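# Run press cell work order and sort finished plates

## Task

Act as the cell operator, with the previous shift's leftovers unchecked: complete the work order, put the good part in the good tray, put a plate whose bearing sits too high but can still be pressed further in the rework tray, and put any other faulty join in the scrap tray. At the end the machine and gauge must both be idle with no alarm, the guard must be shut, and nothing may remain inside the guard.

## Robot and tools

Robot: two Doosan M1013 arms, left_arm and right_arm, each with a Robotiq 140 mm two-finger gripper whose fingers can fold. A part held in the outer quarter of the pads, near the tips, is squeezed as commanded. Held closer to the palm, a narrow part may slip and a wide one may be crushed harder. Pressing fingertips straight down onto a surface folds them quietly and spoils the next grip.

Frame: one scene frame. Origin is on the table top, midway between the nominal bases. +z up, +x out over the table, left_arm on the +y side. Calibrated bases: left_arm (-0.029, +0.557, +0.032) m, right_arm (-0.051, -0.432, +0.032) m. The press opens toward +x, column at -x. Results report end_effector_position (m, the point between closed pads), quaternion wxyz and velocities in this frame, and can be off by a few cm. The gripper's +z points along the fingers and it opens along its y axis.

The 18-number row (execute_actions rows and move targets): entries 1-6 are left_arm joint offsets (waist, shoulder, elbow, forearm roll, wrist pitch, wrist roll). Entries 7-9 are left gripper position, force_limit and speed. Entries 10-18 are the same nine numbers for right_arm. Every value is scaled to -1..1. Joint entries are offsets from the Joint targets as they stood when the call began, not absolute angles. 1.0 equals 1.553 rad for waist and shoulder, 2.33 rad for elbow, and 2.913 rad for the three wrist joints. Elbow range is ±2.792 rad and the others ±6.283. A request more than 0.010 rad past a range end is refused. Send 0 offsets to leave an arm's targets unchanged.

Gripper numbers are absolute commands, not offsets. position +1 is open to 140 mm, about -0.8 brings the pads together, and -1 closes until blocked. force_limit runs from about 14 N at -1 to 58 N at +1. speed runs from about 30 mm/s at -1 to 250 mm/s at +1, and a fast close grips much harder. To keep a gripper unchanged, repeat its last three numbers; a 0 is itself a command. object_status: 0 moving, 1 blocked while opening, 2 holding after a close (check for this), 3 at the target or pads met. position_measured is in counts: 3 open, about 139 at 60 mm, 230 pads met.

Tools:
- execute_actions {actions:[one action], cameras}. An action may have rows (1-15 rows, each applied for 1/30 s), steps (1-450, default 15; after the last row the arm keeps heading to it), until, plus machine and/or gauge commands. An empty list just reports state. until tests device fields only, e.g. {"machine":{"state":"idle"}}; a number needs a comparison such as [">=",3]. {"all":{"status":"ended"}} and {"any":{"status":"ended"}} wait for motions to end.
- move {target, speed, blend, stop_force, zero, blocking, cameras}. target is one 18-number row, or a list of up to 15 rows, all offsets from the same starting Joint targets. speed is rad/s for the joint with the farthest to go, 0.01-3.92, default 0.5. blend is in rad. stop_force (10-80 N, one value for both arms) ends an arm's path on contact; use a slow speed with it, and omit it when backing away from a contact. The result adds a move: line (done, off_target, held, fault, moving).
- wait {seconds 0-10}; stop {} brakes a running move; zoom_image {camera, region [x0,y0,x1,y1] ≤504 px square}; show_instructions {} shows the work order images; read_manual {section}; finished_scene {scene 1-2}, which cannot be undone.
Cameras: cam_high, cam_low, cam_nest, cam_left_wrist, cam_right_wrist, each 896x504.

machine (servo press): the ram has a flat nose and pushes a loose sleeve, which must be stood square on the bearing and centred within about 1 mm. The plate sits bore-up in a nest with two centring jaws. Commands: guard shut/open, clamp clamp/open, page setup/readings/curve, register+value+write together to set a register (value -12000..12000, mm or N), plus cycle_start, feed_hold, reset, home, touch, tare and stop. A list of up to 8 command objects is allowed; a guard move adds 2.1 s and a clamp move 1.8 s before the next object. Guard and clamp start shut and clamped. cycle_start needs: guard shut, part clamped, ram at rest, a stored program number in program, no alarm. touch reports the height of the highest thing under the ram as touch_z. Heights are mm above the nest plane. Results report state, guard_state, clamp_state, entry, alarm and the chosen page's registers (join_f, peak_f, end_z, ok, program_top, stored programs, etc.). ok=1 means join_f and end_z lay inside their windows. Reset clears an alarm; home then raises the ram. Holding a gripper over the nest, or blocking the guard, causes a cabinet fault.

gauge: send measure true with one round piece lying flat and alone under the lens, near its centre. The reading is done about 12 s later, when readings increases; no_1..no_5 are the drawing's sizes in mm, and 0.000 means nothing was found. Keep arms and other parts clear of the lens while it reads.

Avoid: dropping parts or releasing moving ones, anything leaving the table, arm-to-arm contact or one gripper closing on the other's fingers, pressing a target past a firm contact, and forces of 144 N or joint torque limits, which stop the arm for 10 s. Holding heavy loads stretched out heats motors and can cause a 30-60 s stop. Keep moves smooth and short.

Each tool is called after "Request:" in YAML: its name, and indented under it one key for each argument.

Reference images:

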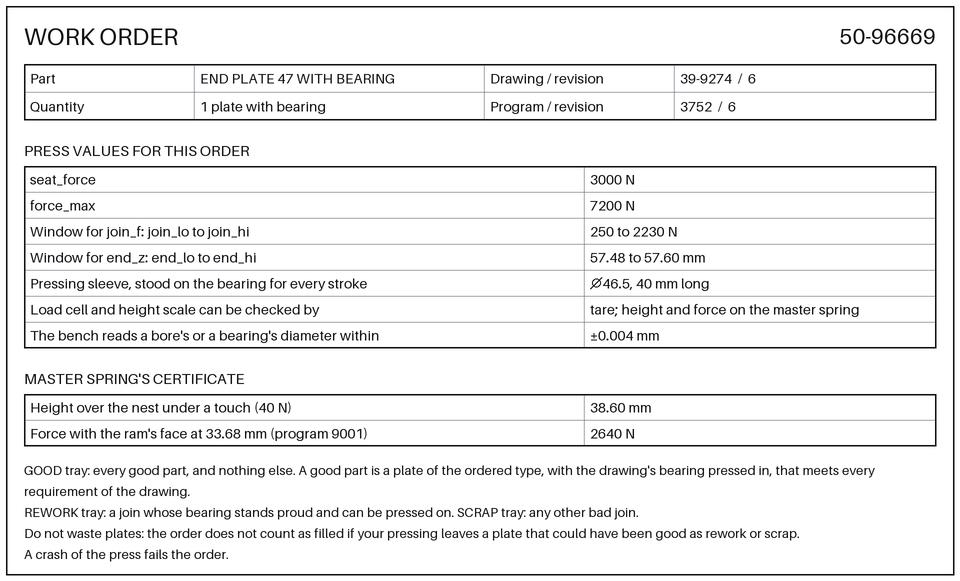

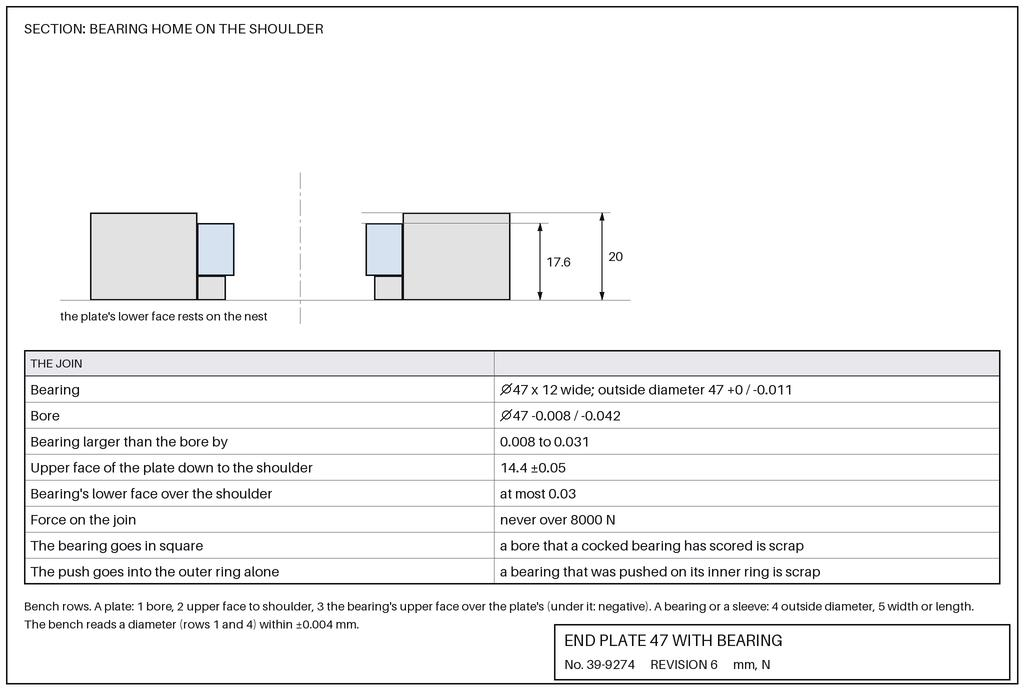

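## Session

Request:
execute_actions:
  actions: []

Request:
zoom_image:
  camera: "cam_high"
  region: [380, 200, 660, 440]

Request:
zoom_image:
  camera: "cam_low"
  region: [660, 230, 896, 400]

Scene clock: 0.00 s.
left_arm: end_effector_position=(+0.8829, +0.5461, +0.3566) position_measured=3 object_status=3 end_effector_quat_wxyz=(-0.240, +0.498, +0.699, +0.453) | right_arm: end_effector_position=(+0.9669, -0.3507, +0.1804) position_measured=3 object_status=3 end_effector_quat_wxyz=(-0.404, +0.529, +0.700, +0.259)
Joint positions: left_arm=[-0.372 0.672 1.182 1.031 1.637 -0.827] | right_arm=[-0.2 1.18 0.499 0.888 1.955 -0.334]
Joint velocities: within noise
Joint torques (N m): no reading
External joint torques (N m): no reading
Flange force (N): no reading
Joint targets: left_arm=[-0.372 0.672 1.182 1.031 1.637 -0.827] | right_arm=[-0.200 1.180 0.499 0.888 1.955 -0.334]
Tool commands: left_gripper/position=+1.0 left_gripper/force_limit=+1.0 left_gripper/speed=+1.0 right_gripper/position=+1.0 right_gripper/force_limit=+1.0 right_gripper/speed=+1.0
machine.setup: program=+3752 ram_zero=+165.454 seat_force=+3000 force_max=+7200 join_lo=+250 join_hi=+2230 end_lo=+57.480 end_hi=+57.600 cell_gain=+1.022 cell_zero=-28 program_revision=+6 program_top=+57.600 stored1_number=+3752 stored1_revision=+6 stored2_number=+4198 stored2_revision=+5 stored3_number=+2576 stored3_revision=+4 stored4_number=+9001 stored4_revision=+1 stored5_number=+5733 stored5_revision=+2
machine: state=idle guard_state=shut clamp_state=clamped guard_answer=taken clamp_answer=taken page=setup entry=no_entry entries=0 alarm=no_alarm queue=idle queue_left=0
gauge: message=nothing_yet readings=0 no_1=0.000 no_2=0.000 no_3=0.000 no_4=0.000 no_5=0.000

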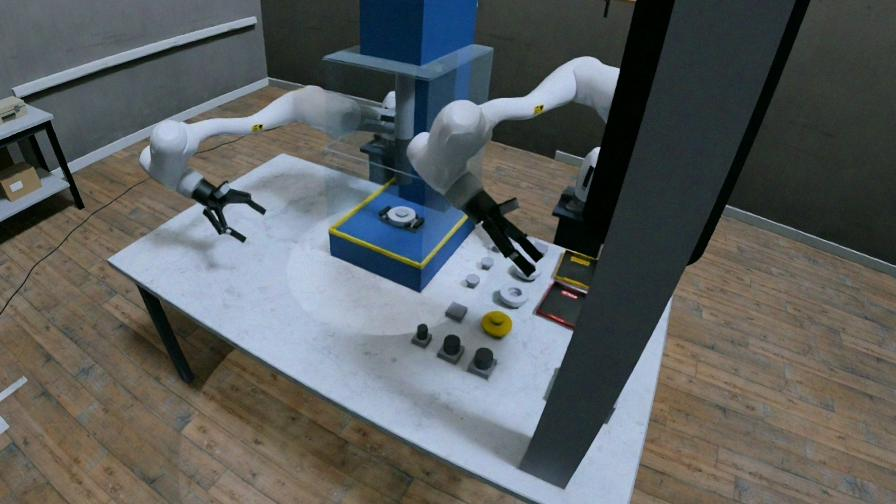

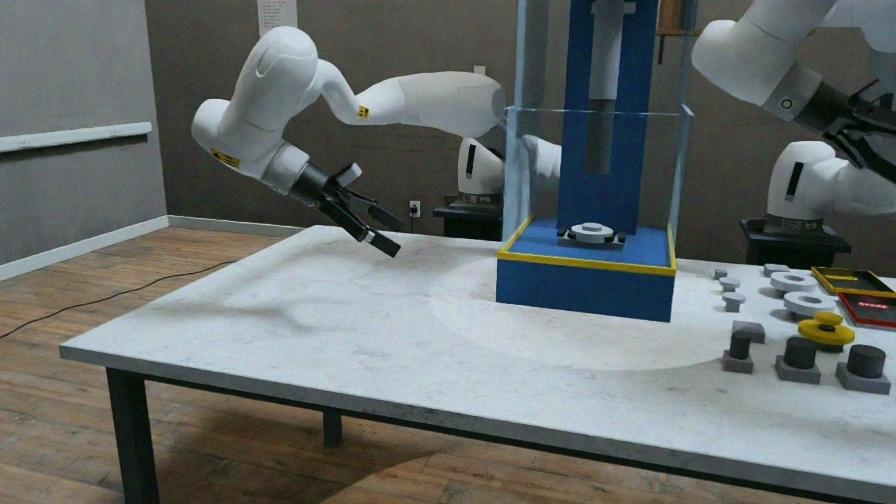

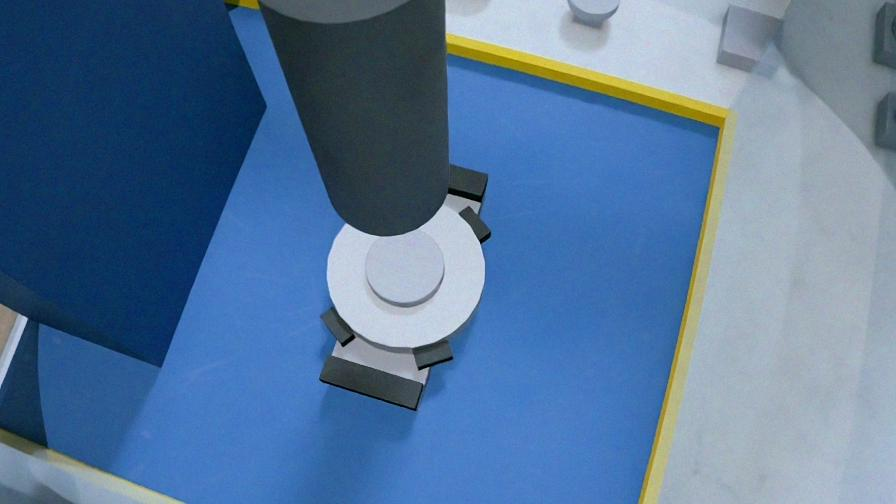

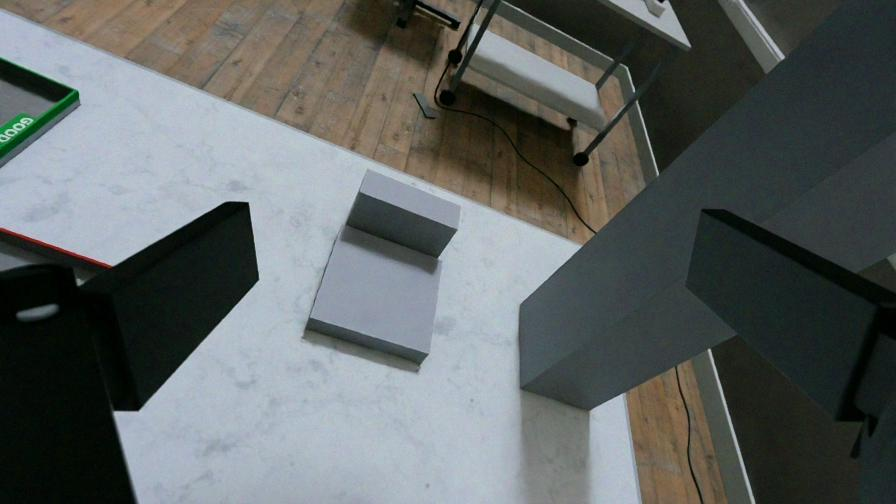

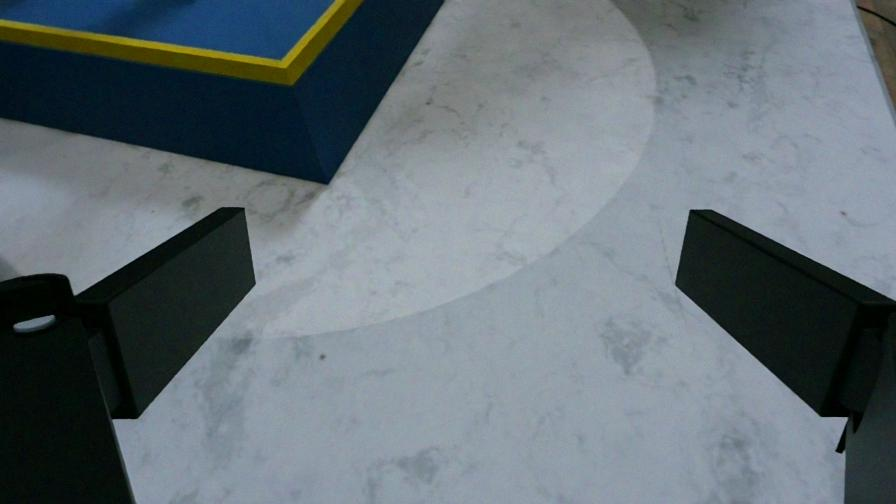

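Scaled by 1.800.

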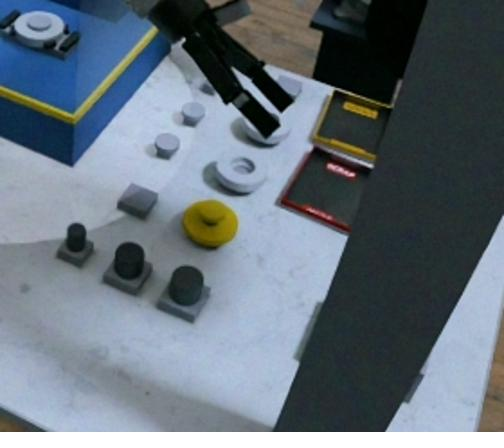

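Scaled by 2.136.

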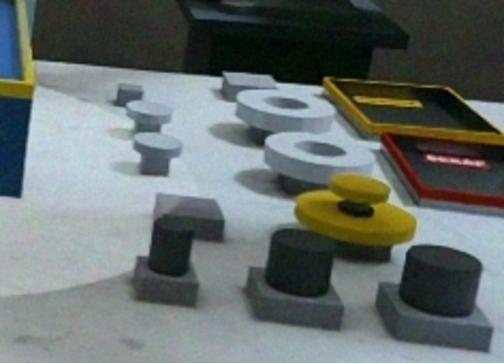

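Request:
zoom_image:
  camera: "cam_nest"
  region: [310, 180, 500, 370]

Request:
zoom_image:
  camera: "cam_low"
  region: [540, 205, 640, 265]

Scaled by 2.653.

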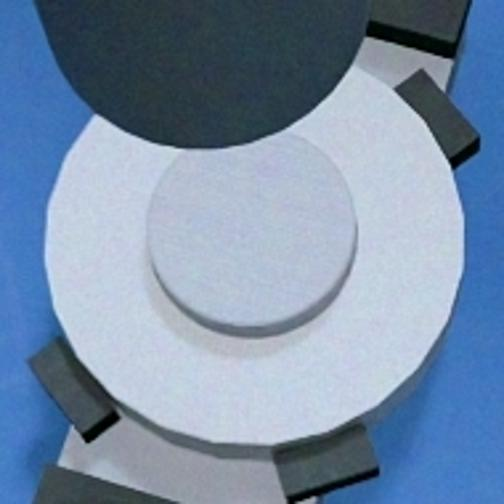

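Scaled by 5.040.

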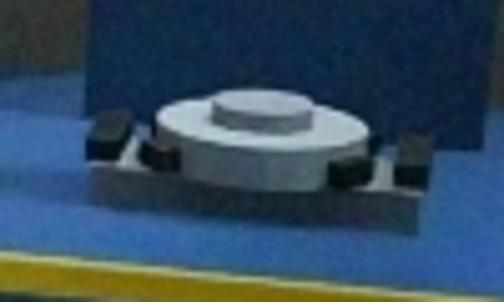

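Request:
move:
  target: [0.2042,-0.2526,0.3029,-0.7484,-0.1342,-0.6186,0.714,0.3,0,0,0,0,0,0,0,1,1,1]
  speed: 0.7
  cameras: ["cam_left_wrist","cam_low"]

Scene clock: 33.80 s.
left_arm: end_effector_position=(+0.6061, +0.2703, +0.3007) position_measured=39 object_status=3 end_effector_quat_wxyz=(+0.353, +0.612, -0.612, +0.354) | right_arm: end_effector_position=(+0.9669, -0.3507, +0.1804) position_measured=3 object_status=3 end_effector_quat_wxyz=(-0.404, +0.529, +0.700, +0.259)
Joint positions: left_arm=[-0.055 0.279 1.888 -1.149 1.246 -2.629] | right_arm=[-0.2 1.18 0.499 0.888 1.955 -0.334]
Joint velocities: within noise
Joint torques (N m): left_arm=[-2.61 -64.49 -32.37 -0.7 1.17 0.08] | right_arm=[3.81 -144.17 -40.39 4.84 0.97 -0.08]
External joint torques (N m): left_arm=[2.74 2.11 -0.9 0.19 0.01 -0.08] | right_arm=[-3.58 7.31 -0.58 -0.16 -0.06 0.07]
Flange force (N): left_arm=[-3.1 -5.0 -3.3] | right_arm=[0.0 0.0 0.0]
Joint targets: left_arm=[-0.055 0.279 1.888 -1.149 1.246 -2.629] | right_arm=[-0.200 1.180 0.499 0.888 1.955 -0.334]
machine.setup: program=+3752 ram_zero=+165.454 seat_force=+3000 force_max=+7200 join_lo=+250 join_hi=+2230 end_lo=+57.480 end_hi=+57.600 cell_gain=+1.022 cell_zero=-28 program_revision=+6 program_top=+57.600 stored1_number=+3752 stored1_revision=+6 stored2_number=+4198 stored2_revision=+5 stored3_number=+2576 stored3_revision=+4 stored4_number=+9001 stored4_revision=+1 stored5_number=+5733 stored5_revision=+2
machine: state=idle guard_state=shut clamp_state=clamped guard_answer=taken clamp_answer=taken page=setup entry=no_entry entries=0 alarm=no_alarm queue=idle queue_left=0
gauge: message=nothing_yet readings=0 no_1=0.000 no_2=0.000 no_3=0.000 no_4=0.000 no_5=0.000
move: done
Images, in order (width x height): cam_low 896x504, cam_left_wrist 896x504.

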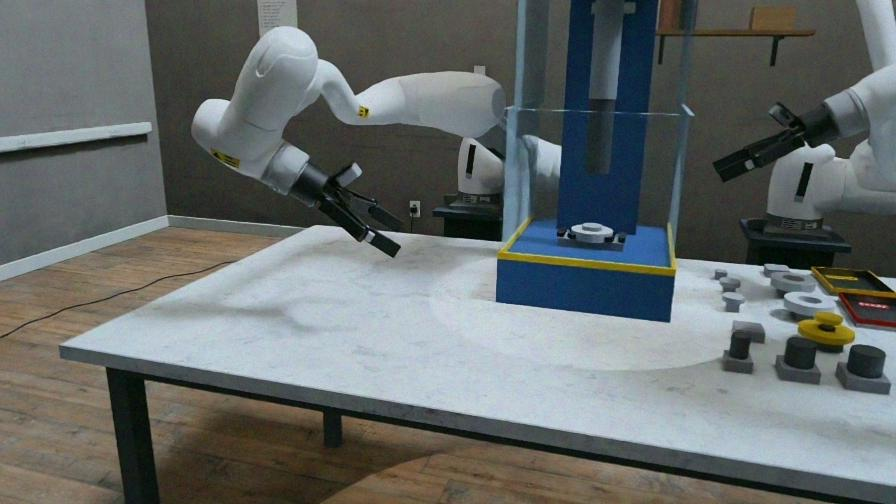

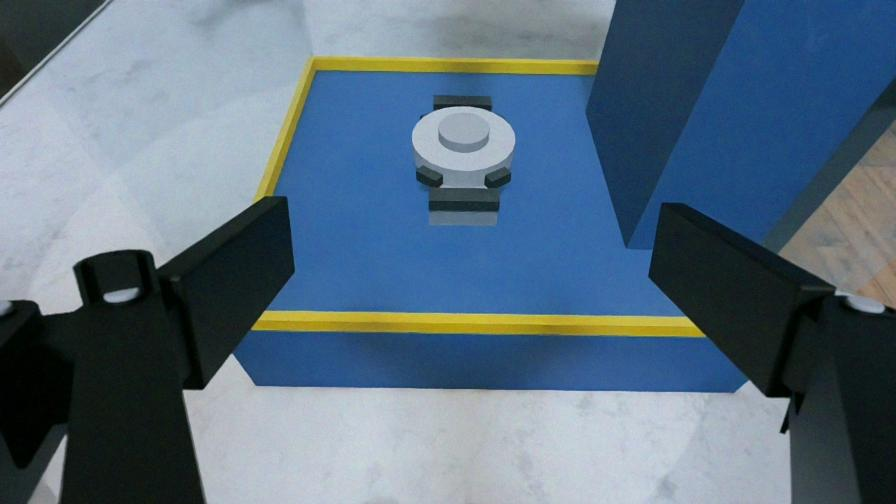

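Request:
move:
  target:
    - [0,0,0,0,0,0,0.714,0.3,0,-0.2576,-0.4379,0,0,0,0,1,1,1]
    - [0,0,0,0,0,0,0.714,0.3,0,-0.2576,-0.7598,0.73,-0.3048,-0.345,0.1147,1,1,1]
  speed: 0.7
  blend: [0.1,0]
  cameras: ["cam_low"]

Request:
execute_actions:
  actions:
    - {"machine":{"guard":"open"},"steps":90,"until":{"machine":{"guard_state":"open"}}}
  cameras: ["cam_left_wrist"]

Request:
zoom_image:
  camera: "cam_left_wrist"
  region: [390, 80, 540, 240]

Scene clock: 56.33 s.
left_arm: end_effector_position=(+0.6061, +0.2703, +0.3007) position_measured=39 object_status=3 end_effector_quat_wxyz=(+0.353, +0.613, -0.612, +0.354) | right_arm: end_effector_position=(+0.3409, -0.6539, +0.1434) position_measured=3 object_status=3 end_effector_quat_wxyz=(-0.004, +0.883, +0.470, -0.002)
Joint positions: left_arm=[-0.055 0.279 1.888 -1.149 1.246 -2.629] | right_arm=[-0.6 0 2.2 0 0.951 0]
Joint velocities: within noise
Joint torques (N m): left_arm=[-2.55 -64.29 -32.26 -0.7 1.13 0.11] | right_arm=[3.02 -37.41 -34.67 3.64 0.13 -0.06]
External joint torques (N m): left_arm=[2.66 1.99 -1.05 0.19 0.06 -0.11] | right_arm=[-3.03 3.51 0.48 -0.08 -0.11 0.06]
Flange force (N): left_arm=[-2.7 -5.2 -3.4] | right_arm=[-6.2 4.9 4.8]
Joint targets: left_arm=[-0.055 0.279 1.888 -1.149 1.246 -2.629] | right_arm=[-0.600 0.000 2.200 0.000 0.951 0.000]
machine.setup: program=+3752 ram_zero=+165.454 seat_force=+3000 force_max=+7200 join_lo=+250 join_hi=+2230 end_lo=+57.480 end_hi=+57.600 cell_gain=+1.022 cell_zero=-28 program_revision=+6 program_top=+57.600 stored1_number=+3752 stored1_revision=+6 stored2_number=+4198 stored2_revision=+5 stored3_number=+2576 stored3_revision=+4 stored4_number=+9001 stored4_revision=+1 stored5_number=+5733 stored5_revision=+2
machine: state=idle guard_state=shut clamp_state=clamped guard_answer=taken clamp_answer=taken page=setup entry=no_entry entries=0 alarm=no_alarm queue=idle queue_left=0
gauge: message=nothing_yet readings=0 no_1=0.000 no_2=0.000 no_3=0.000 no_4=0.000 no_5=0.000
move: done
Images, in order (width x height): cam_low 896x504.

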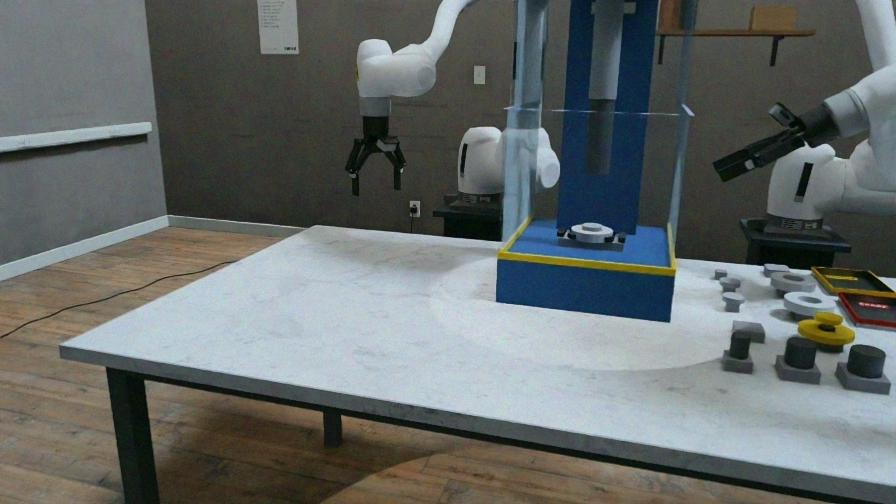

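Scene clock: 58.03 s.
left_arm: end_effector_position=(+0.6061, +0.2703, +0.3007) position_measured=39 object_status=3 end_effector_quat_wxyz=(+0.353, +0.613, -0.612, +0.354) | right_arm: end_effector_position=(+0.3408, -0.6538, +0.1433) position_measured=3 object_status=3 end_effector_quat_wxyz=(-0.004, +0.883, +0.470, -0.002)
Joint positions: left_arm=[-0.055 0.279 1.888 -1.149 1.246 -2.629] | right_arm=[-0.6 0 2.2 0 0.951 0]
Joint velocities: within noise
Joint torques (N m): left_arm=[-2.46 -64.34 -32.21 -0.63 1.16 0.14] | right_arm=[3.58 -37.22 -33.79 3.63 0.09 -0.08]
External joint torques (N m): left_arm=[2.6 1.42 -1.25 0.12 0.04 -0.14] | right_arm=[-3.54 3.01 -0.4 -0.07 -0.07 0.08]
Flange force (N): left_arm=[-2.0 -4.7 -3.6] | right_arm=[-7.2 5.5 3.2]
Joint targets: left_arm=[-0.055 0.279 1.888 -1.149 1.246 -2.629] | right_arm=[-0.600 0.000 2.200 0.000 0.951 0.000]
Tool commands: left_gripper/position=+0.714 left_gripper/force_limit=+0.3 left_gripper/speed=+0.0 right_gripper/position=+1.0 right_gripper/force_limit=+1.0 right_gripper/speed=+1.0
machine.setup: program=+3752 ram_zero=+165.454 seat_force=+3000 force_max=+7200 join_lo=+250 join_hi=+2230 end_lo=+57.480 end_hi=+57.600 cell_gain=+1.022 cell_zero=-28 program_revision=+6 program_top=+57.600 stored1_number=+3752 stored1_revision=+6 stored2_number=+4198 stored2_revision=+5 stored3_number=+2576 stored3_revision=+4 stored4_number=+9001 stored4_revision=+1 stored5_number=+5733 stored5_revision=+2
machine: state=idle guard_state=open clamp_state=clamped guard_answer=taken clamp_answer=taken page=setup entry=no_entry entries=0 alarm=no_alarm queue=running queue_left=0
gauge: message=nothing_yet readings=0 no_1=0.000 no_2=0.000 no_3=0.000 no_4=0.000 no_5=0.000
Images, in order (width x height): cam_left_wrist 896x504.

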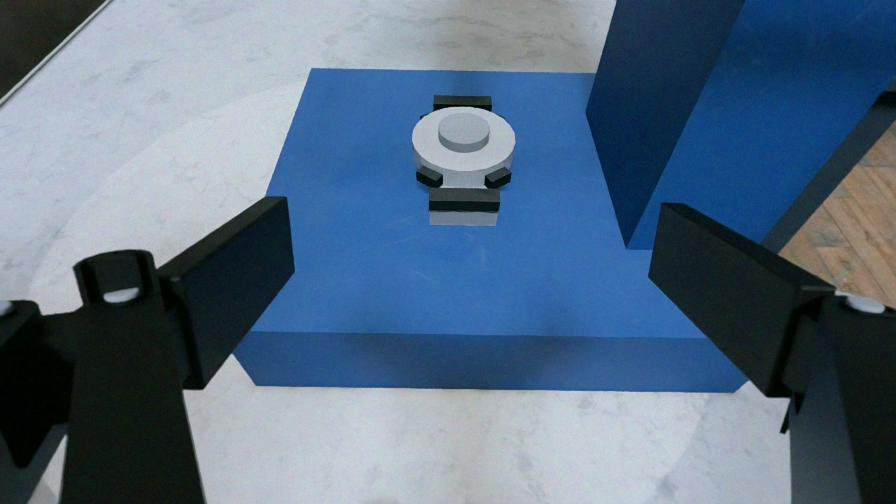

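Scaled by 3.150.

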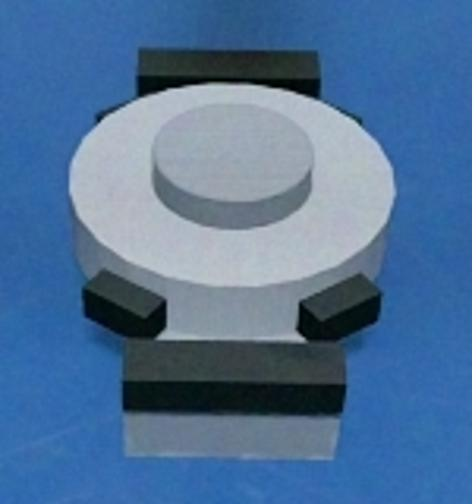

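Request:
move:
  target:
    - [-0.1792,0.0807,0.0122,-0.0727,-0.0870,0.0293,0.12,0,0,0,0,0,0,0,0,1,1,1]
    - [-0.2448,0.1297,-0.0001,-0.1061,-0.1143,0.0444,0.12,0,0,0,0,0,0,0,0,1,1,1]
  speed: [0.3,0.1]
  cameras: ["cam_left_wrist","cam_nest"]

Request:
zoom_image:
  camera: "cam_left_wrist"
  region: [350, 170, 600, 400]

Scene clock: 80.43 s.
left_arm: end_effector_position=(+0.6008, +0.0163, +0.1685) position_measured=114 object_status=3 end_effector_quat_wxyz=(+0.354, +0.612, -0.612, +0.354) | right_arm: end_effector_position=(+0.3408, -0.6538, +0.1433) position_measured=3 object_status=3 end_effector_quat_wxyz=(-0.004, +0.883, +0.470, -0.002)
Joint positions: left_arm=[-0.435 0.481 1.887 -1.458 0.913 -2.5] | right_arm=[-0.6 0 2.2 0 0.951 0]
Joint velocities: within noise
Joint torques (N m): left_arm=[-2.83 -79.57 -27.08 -1.28 1.38 0.08] | right_arm=[3.59 -37.03 -33.77 3.63 0.11 -0.03]
External joint torques (N m): left_arm=[2.9 3.27 -0.68 0.08 0.08 -0.08] | right_arm=[-3.6 2.91 -0.36 -0.08 -0.1 0.03]
Flange force (N): left_arm=[-3.9 -6.9 0.0] | right_arm=[-7.5 5.3 3.2]
Joint targets: left_arm=[-0.435 0.481 1.887 -1.458 0.913 -2.500] | right_arm=[-0.600 0.000 2.200 0.000 0.951 0.000]
machine.setup: program=+3752 ram_zero=+165.454 seat_force=+3000 force_max=+7200 join_lo=+250 join_hi=+2230 end_lo=+57.480 end_hi=+57.600 cell_gain=+1.022 cell_zero=-28 program_revision=+6 program_top=+57.600 stored1_number=+3752 stored1_revision=+6 stored2_number=+4198 stored2_revision=+5 stored3_number=+2576 stored3_revision=+4 stored4_number=+9001 stored4_revision=+1 stored5_number=+5733 stored5_revision=+2
machine: state=idle guard_state=open clamp_state=clamped guard_answer=taken clamp_answer=taken page=setup entry=no_entry entries=0 alarm=no_alarm queue=done queue_left=0
gauge: message=nothing_yet readings=0 no_1=0.000 no_2=0.000 no_3=0.000 no_4=0.000 no_5=0.000
move: done
Images, in order (width x height): cam_nest 896x504, cam_left_wrist 896x504.

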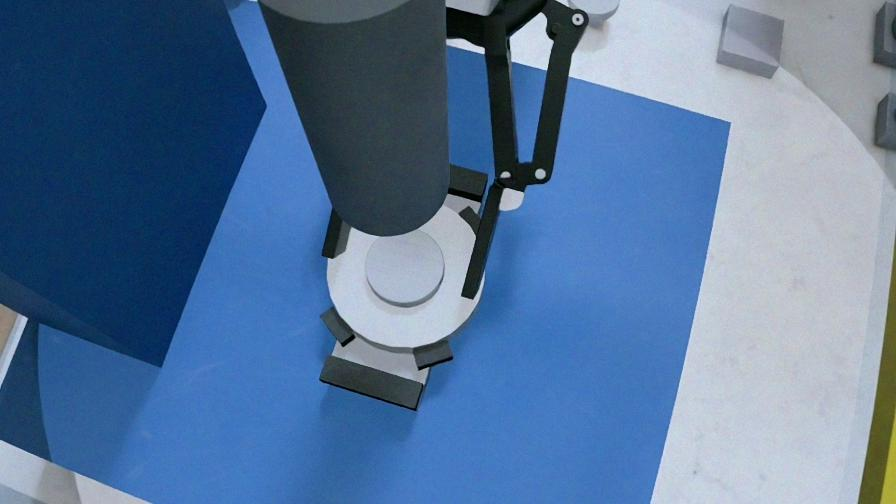

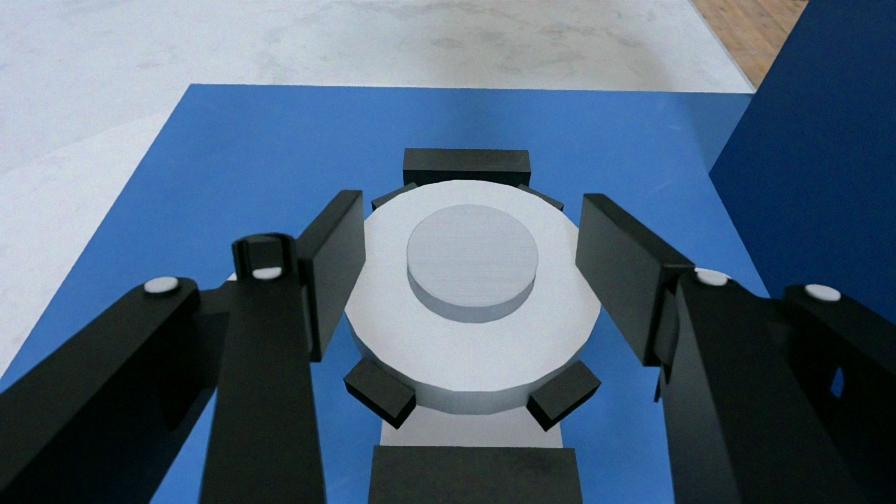

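Scaled by 2.016.

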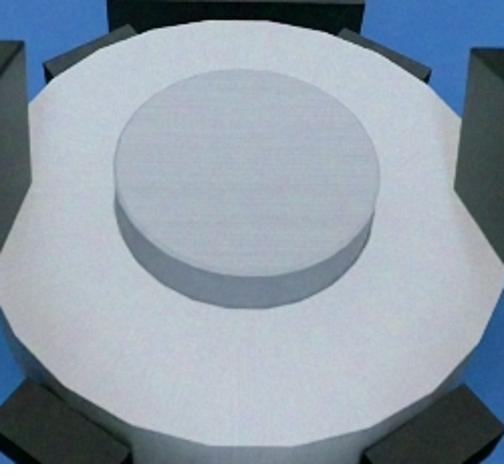

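Request:
execute_actions:
  actions:
    - {"rows":[[0,0,0,0,0,0,-1,0,-1,0,0,0,0,0,0,1,1,1]],"steps":100}
  cameras: ["cam_left_wrist"]

Request:
move:
  target: [0,-0.0153,-0.0041,0.0086,0.0014,-0.0141,-1,0,-1,0,0,0,0,0,0,1,1,1]
  speed: 0.01
  stop_force: 14
  cameras: ["cam_left_wrist","cam_nest"]

Scene clock: 103.90 s.
left_arm: end_effector_position=(+0.6007, +0.0162, +0.1685) position_measured=162 object_status=2 end_effector_quat_wxyz=(+0.354, +0.612, -0.612, +0.354) | right_arm: end_effector_position=(+0.3408, -0.6538, +0.1433) position_measured=3 object_status=3 end_effector_quat_wxyz=(-0.004, +0.883, +0.470, -0.002)
Joint positions: left_arm=[-0.435 0.481 1.887 -1.458 0.913 -2.5] | right_arm=[-0.6 0 2.2 0 0.951 0]
Joint velocities: within noise
Joint torques (N m): left_arm=[-10.21 -66.41 -31.9 -3.47 -3.13 0.19] | right_arm=[3.84 -36.99 -33.56 3.64 0.1 -0.07]
External joint torques (N m): left_arm=[10.44 -9.95 4.16 2.27 4.59 -0.19] | right_arm=[-3.74 2.74 -0.64 -0.08 -0.08 0.07]
Flange force (N): left_arm=[-1.0 7.5 -30.6] | right_arm=[-7.7 5.5 2.7]
Joint targets: left_arm=[-0.435 0.481 1.887 -1.458 0.913 -2.500] | right_arm=[-0.600 0.000 2.200 0.000 0.951 0.000]
machine.setup: program=+3752 ram_zero=+165.454 seat_force=+3000 force_max=+7200 join_lo=+250 join_hi=+2230 end_lo=+57.480 end_hi=+57.600 cell_gain=+1.022 cell_zero=-28 program_revision=+6 program_top=+57.600 stored1_number=+3752 stored1_revision=+6 stored2_number=+4198 stored2_revision=+5 stored3_number=+2576 stored3_revision=+4 stored4_number=+9001 stored4_revision=+1 stored5_number=+5733 stored5_revision=+2
machine: state=idle guard_state=open clamp_state=clamped guard_answer=taken clamp_answer=taken page=setup entry=no_entry entries=0 alarm=no_alarm queue=done queue_left=0
gauge: message=nothing_yet readings=0 no_1=0.000 no_2=0.000 no_3=0.000 no_4=0.000 no_5=0.000
Images, in order (width x height): cam_left_wrist 896x504.

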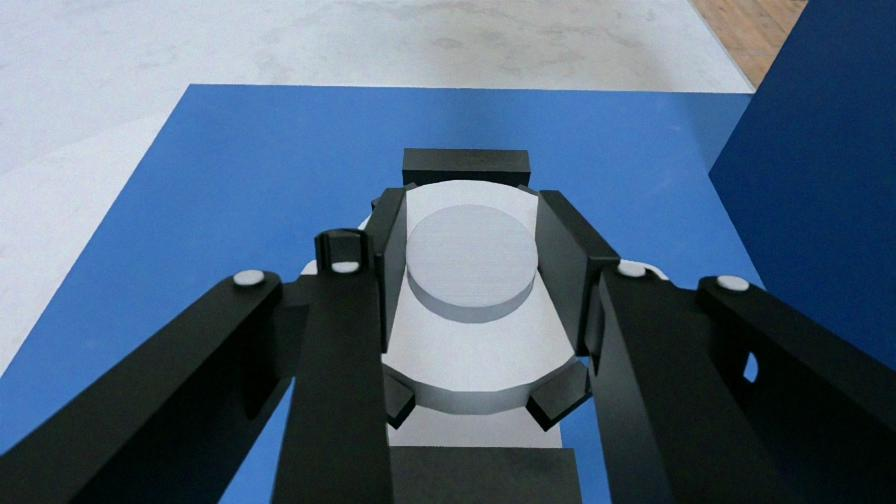

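Scene clock: 104.63 s.
left_arm: end_effector_position=(+0.6006, +0.0163, +0.1688) position_measured=162 object_status=2 end_effector_quat_wxyz=(+0.354, +0.612, -0.612, +0.354) | right_arm: end_effector_position=(+0.3408, -0.6538, +0.1433) position_measured=3 object_status=3 end_effector_quat_wxyz=(-0.004, +0.883, +0.470, -0.002)
Joint positions: left_arm=[-0.435 0.48 1.887 -1.457 0.913 -2.501] | right_arm=[-0.6 0 2.2 0 0.951 0]
Joint velocities: within noise
Joint torques (N m): left_arm=[-0.22 -84.46 -33.03 -3.62 0.91 0.12] | right_arm=[3.56 -36.39 -33.57 3.65 0.07 -0.07]
External joint torques (N m): left_arm=[0.46 7.73 5.17 2.41 0.56 -0.12] | right_arm=[-3.69 2.51 -0.65 -0.1 -0.06 0.07]
Flange force (N): left_arm=[-8.7 -1.8 1.4] | right_arm=[-7.6 5.1 2.4]
Joint targets: left_arm=[-0.435 0.480 1.887 -1.457 0.913 -2.501] | right_arm=[-0.600 0.000 2.200 0.000 0.951 0.000]
machine.setup: program=+3752 ram_zero=+165.454 seat_force=+3000 force_max=+7200 join_lo=+250 join_hi=+2230 end_lo=+57.480 end_hi=+57.600 cell_gain=+1.022 cell_zero=-28 program_revision=+6 program_top=+57.600 stored1_number=+3752 stored1_revision=+6 stored2_number=+4198 stored2_revision=+5 stored3_number=+2576 stored3_revision=+4 stored4_number=+9001 stored4_revision=+1 stored5_number=+5733 stored5_revision=+2
machine: state=idle guard_state=open clamp_state=clamped guard_answer=taken clamp_answer=taken page=setup entry=no_entry entries=0 alarm=no_alarm queue=done queue_left=0
gauge: message=nothing_yet readings=0 no_1=0.000 no_2=0.000 no_3=0.000 no_4=0.000 no_5=0.000
move: contact (left_arm); left_arm: the wrist roll is farthest, 0.040 rad from its target
Images, in order (width x height): cam_nest 896x504, cam_left_wrist 896x504.

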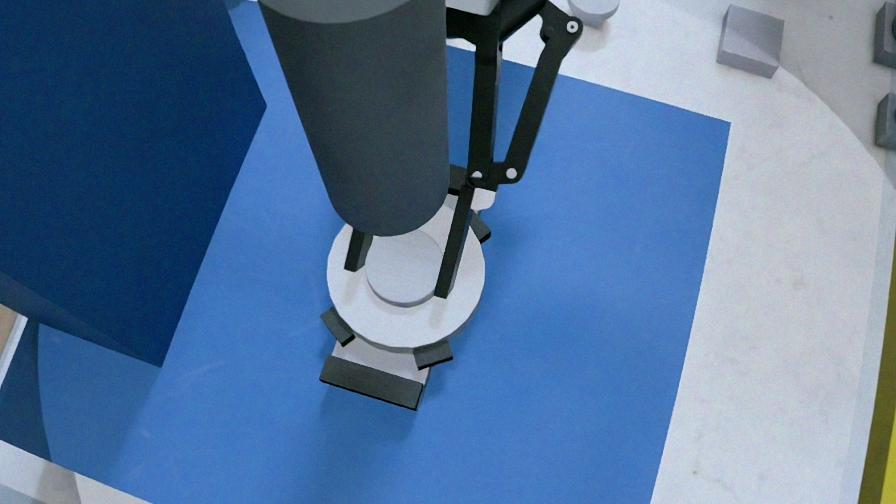

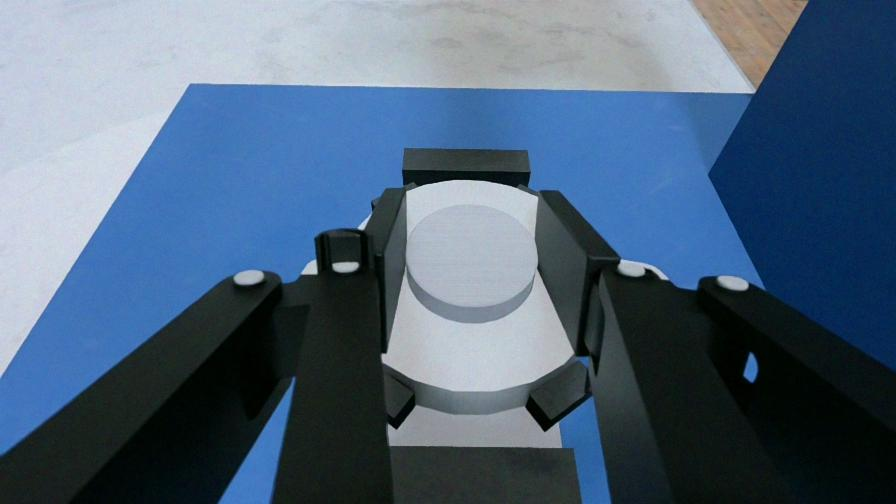

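Request:
move:
  target: [0,-0.0038,-0.0010,0.0021,0.0004,-0.0035,-1,0,-1,0,0,0,0,0,0,1,1,1]
  speed: 0.005
  stop_force: 18
  cameras: ["cam_left_wrist"]

Request:
zoom_image:
  camera: "cam_left_wrist"
  region: [350, 170, 600, 400]

speed must be a number from 0.01 to 3.92 (rad/s); nothing of the call was run

Scaled by 2.016.

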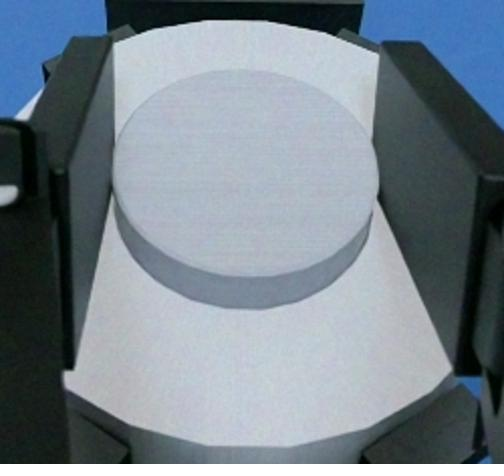

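Request:
move:
  target: [0,-0.0038,-0.0010,0.0021,0.0004,-0.0035,-1,0,-1,0,0,0,0,0,0,1,1,1]
  speed: 0.01
  stop_force: 20
  cameras: ["cam_left_wrist"]

Request:
zoom_image:
  camera: "cam_left_wrist"
  region: [350, 170, 600, 400]

Scene clock: 119.93 s.
left_arm: end_effector_position=(+0.6006, +0.0163, +0.1738) position_measured=162 object_status=2 end_effector_quat_wxyz=(+0.354, +0.612, -0.612, +0.354) | right_arm: end_effector_position=(+0.3408, -0.6538, +0.1433) position_measured=3 object_status=3 end_effector_quat_wxyz=(-0.004, +0.883, +0.470, -0.002)
Joint positions: left_arm=[-0.435 0.474 1.885 -1.451 0.914 -2.512] | right_arm=[-0.6 0 2.2 0 0.951 0]
Joint velocities: within noise
Joint torques (N m): left_arm=[-2.46 -79.3 -27.73 -1.53 1.57 0.11] | right_arm=[3.84 -36.95 -33.64 3.63 0.16 -0.12]
External joint torques (N m): left_arm=[2.71 2.71 -0.45 0.33 -0.12 -0.11] | right_arm=[-3.81 2.88 -0.53 -0.07 -0.14 0.12]
Flange force (N): left_arm=[-3.2 -5.9 -0.6] | right_arm=[-7.8 5.5 3.1]
Joint targets: left_arm=[-0.435 0.474 1.885 -1.451 0.914 -2.512] | right_arm=[-0.600 0.000 2.200 0.000 0.951 0.000]
machine.setup: program=+3752 ram_zero=+165.454 seat_force=+3000 force_max=+7200 join_lo=+250 join_hi=+2230 end_lo=+57.480 end_hi=+57.600 cell_gain=+1.022 cell_zero=-28 program_revision=+6 program_top=+57.600 stored1_number=+3752 stored1_revision=+6 stored2_number=+4198 stored2_revision=+5 stored3_number=+2576 stored3_revision=+4 stored4_number=+9001 stored4_revision=+1 stored5_number=+5733 stored5_revision=+2
machine: state=idle guard_state=open clamp_state=clamped guard_answer=taken clamp_answer=taken page=setup entry=no_entry entries=0 alarm=no_alarm queue=done queue_left=0
gauge: message=nothing_yet readings=0 no_1=0.000 no_2=0.000 no_3=0.000 no_4=0.000 no_5=0.000
move: done
Images, in order (width x height): cam_left_wrist 896x504.

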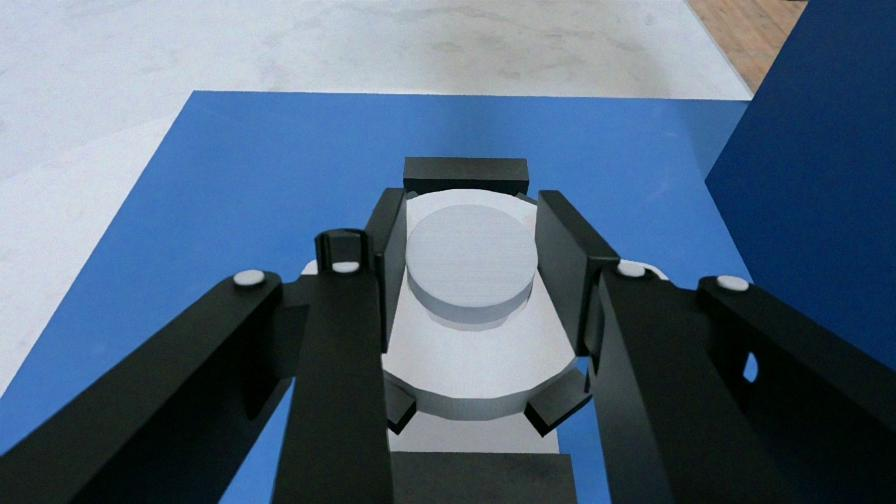

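Scaled by 2.016.

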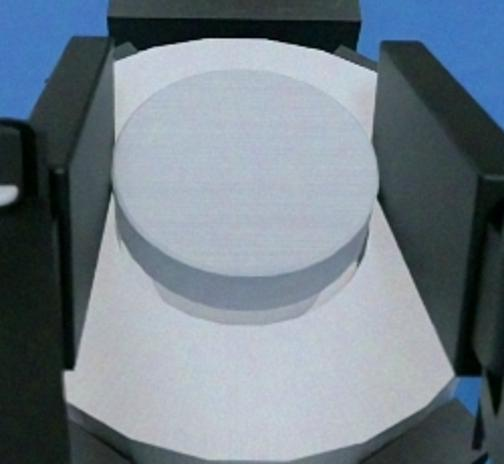

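Request:
move:
  target:
    - [0.0656,-0.0448,0.0135,0.0309,0.0270,-0.0109,-1,0,-1,0,0,0,0,0,0,1,1,1]
    - [0.2448,-0.1251,0.0012,0.1036,0.1140,-0.0401,-1,0,-1,0,0,0,0,0,0,1,1,1]
    - [0.3954,-0.2511,0.2150,-0.5804,-0.1847,0.3231,-1,0,-1,0,0,0,0,0,0,1,1,1]
    - [0.3948,0.0612,0.0231,-0.5804,-0.1719,0.3231,-1,0,-1,0,0,0,0,0,0,1,1,1]
  speed: [0.1,0.4,0.7,0.4]
  blend: [0.02,0.05,0.1,0]
  cameras: ["cam_left_wrist","cam_nest"]

Request:
move:
  target: [0,0.0368,0.0027,0,0.0218,0,-1,0,-1,0,0,0,0,0,0,1,1,1]
  speed: 0.02
  stop_force: 10
  cameras: ["cam_left_wrist"]

Scene clock: 156.30 s.
left_arm: end_effector_position=(+0.9027, +0.7621, +0.0903) position_measured=162 object_status=2 end_effector_quat_wxyz=(-0.045, +0.863, +0.078, +0.498) | right_arm: end_effector_position=(+0.3408, -0.6538, +0.1433) position_measured=3 object_status=3 end_effector_quat_wxyz=(-0.004, +0.883, +0.470, -0.002)
Joint positions: left_arm=[0.178 0.569 1.939 -3.142 0.414 -1.57] | right_arm=[-0.6 0 2.2 0 0.951 0]
Joint velocities: within noise
Joint torques (N m): left_arm=[-2.78 -91.29 -27.55 -2.75 2.71 0.1] | right_arm=[3.35 -36.91 -33.63 3.62 0.04 -0.04]
External joint torques (N m): left_arm=[2.85 7 -0.24 0.14 -0.25 -0.1] | right_arm=[-3.1 2.48 -0.54 -0.06 -0.03 0.04]
Flange force (N): left_arm=[-4.1 -5.4 11.5] | right_arm=[-6.4 4.9 2.4]
Joint targets: left_arm=[0.178 0.569 1.939 -3.142 0.414 -1.570] | right_arm=[-0.600 0.000 2.200 0.000 0.951 0.000]
machine.setup: program=+3752 ram_zero=+165.454 seat_force=+3000 force_max=+7200 join_lo=+250 join_hi=+2230 end_lo=+57.480 end_hi=+57.600 cell_gain=+1.022 cell_zero=-28 program_revision=+6 program_top=+57.600 stored1_number=+3752 stored1_revision=+6 stored2_number=+4198 stored2_revision=+5 stored3_number=+2576 stored3_revision=+4 stored4_number=+9001 stored4_revision=+1 stored5_number=+5733 stored5_revision=+2
machine: state=idle guard_state=open clamp_state=clamped guard_answer=taken clamp_answer=taken page=setup entry=no_entry entries=0 alarm=no_alarm queue=done queue_left=0
gauge: message=nothing_yet readings=0 no_1=0.000 no_2=0.000 no_3=0.000 no_4=0.000 no_5=0.000
move: done
Images, in order (width x height): cam_nest 896x504, cam_left_wrist 896x504.

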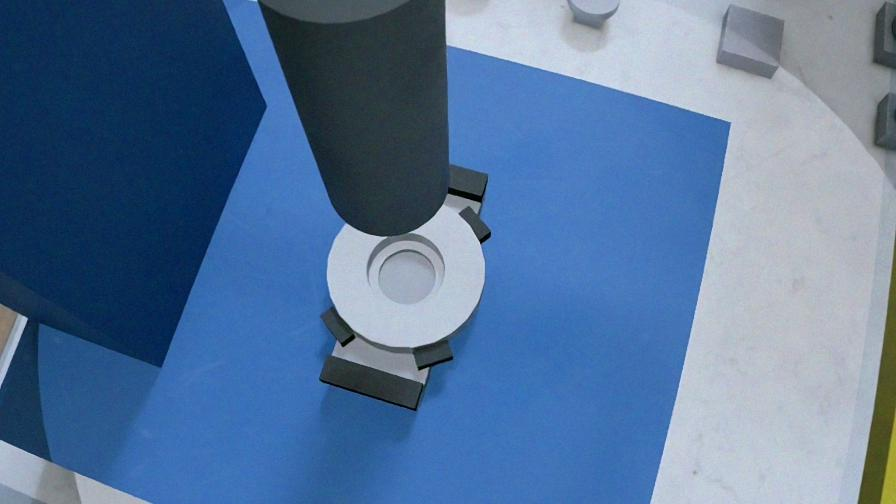

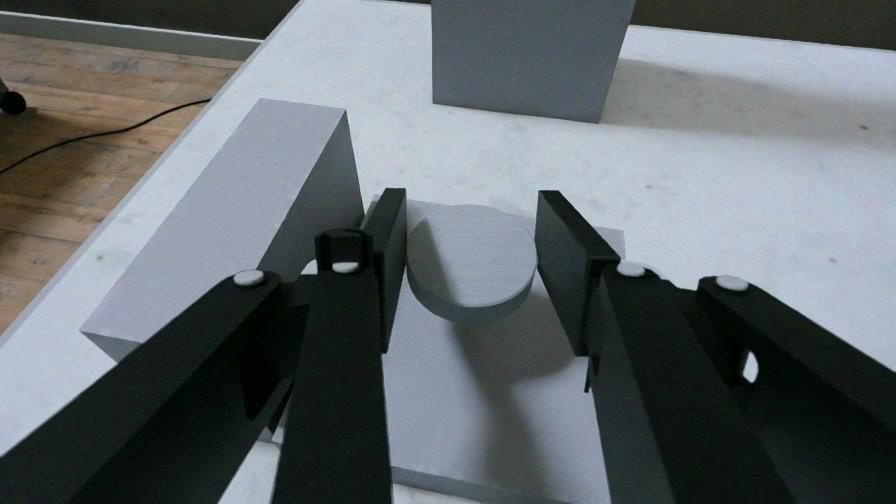

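Scene clock: 159.90 s.
left_arm: end_effector_position=(+0.9030, +0.7622, +0.0551) position_measured=162 object_status=2 end_effector_quat_wxyz=(-0.045, +0.862, +0.078, +0.498) | right_arm: end_effector_position=(+0.3408, -0.6538, +0.1433) position_measured=3 object_status=3 end_effector_quat_wxyz=(-0.004, +0.883, +0.470, -0.002)
Joint positions: left_arm=[0.178 0.62 1.944 -3.142 0.47 -1.57] | right_arm=[-0.6 0 2.2 0 0.951 0]
Joint velocities: within noise
Joint torques (N m): left_arm=[-3.06 -73.65 -19.77 -2.53 -1.54 0.19] | right_arm=[3.37 -37.11 -33.55 3.58 0.06 -0.06]
External joint torques (N m): left_arm=[3.11 -13.28 -6.15 0.12 4.01 -0.19] | right_arm=[-3.3 3.04 -0.57 -0.03 -0.04 0.06]
Flange force (N): left_arm=[9.7 -5.1 -10.6] | right_arm=[-6.7 5.9 3.0]
Joint targets: left_arm=[0.178 0.620 1.944 -3.142 0.470 -1.570] | right_arm=[-0.600 0.000 2.200 0.000 0.951 0.000]
machine.setup: program=+3752 ram_zero=+165.454 seat_force=+3000 force_max=+7200 join_lo=+250 join_hi=+2230 end_lo=+57.480 end_hi=+57.600 cell_gain=+1.022 cell_zero=-28 program_revision=+6 program_top=+57.600 stored1_number=+3752 stored1_revision=+6 stored2_number=+4198 stored2_revision=+5 stored3_number=+2576 stored3_revision=+4 stored4_number=+9001 stored4_revision=+1 stored5_number=+5733 stored5_revision=+2
machine: state=idle guard_state=open clamp_state=clamped guard_answer=taken clamp_answer=taken page=setup entry=no_entry entries=0 alarm=no_alarm queue=done queue_left=0
gauge: message=nothing_yet readings=0 no_1=0.000 no_2=0.000 no_3=0.000 no_4=0.000 no_5=0.000
move: contact (left_arm)
Images, in order (width x height): cam_left_wrist 896x504.

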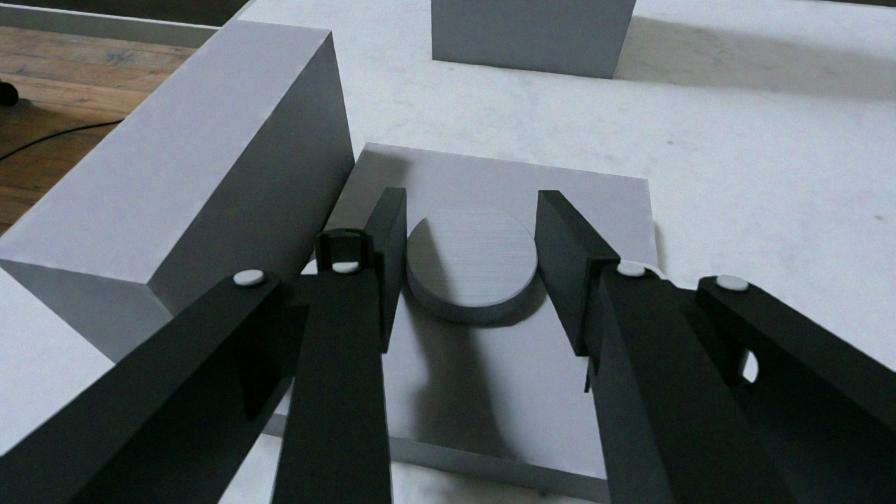

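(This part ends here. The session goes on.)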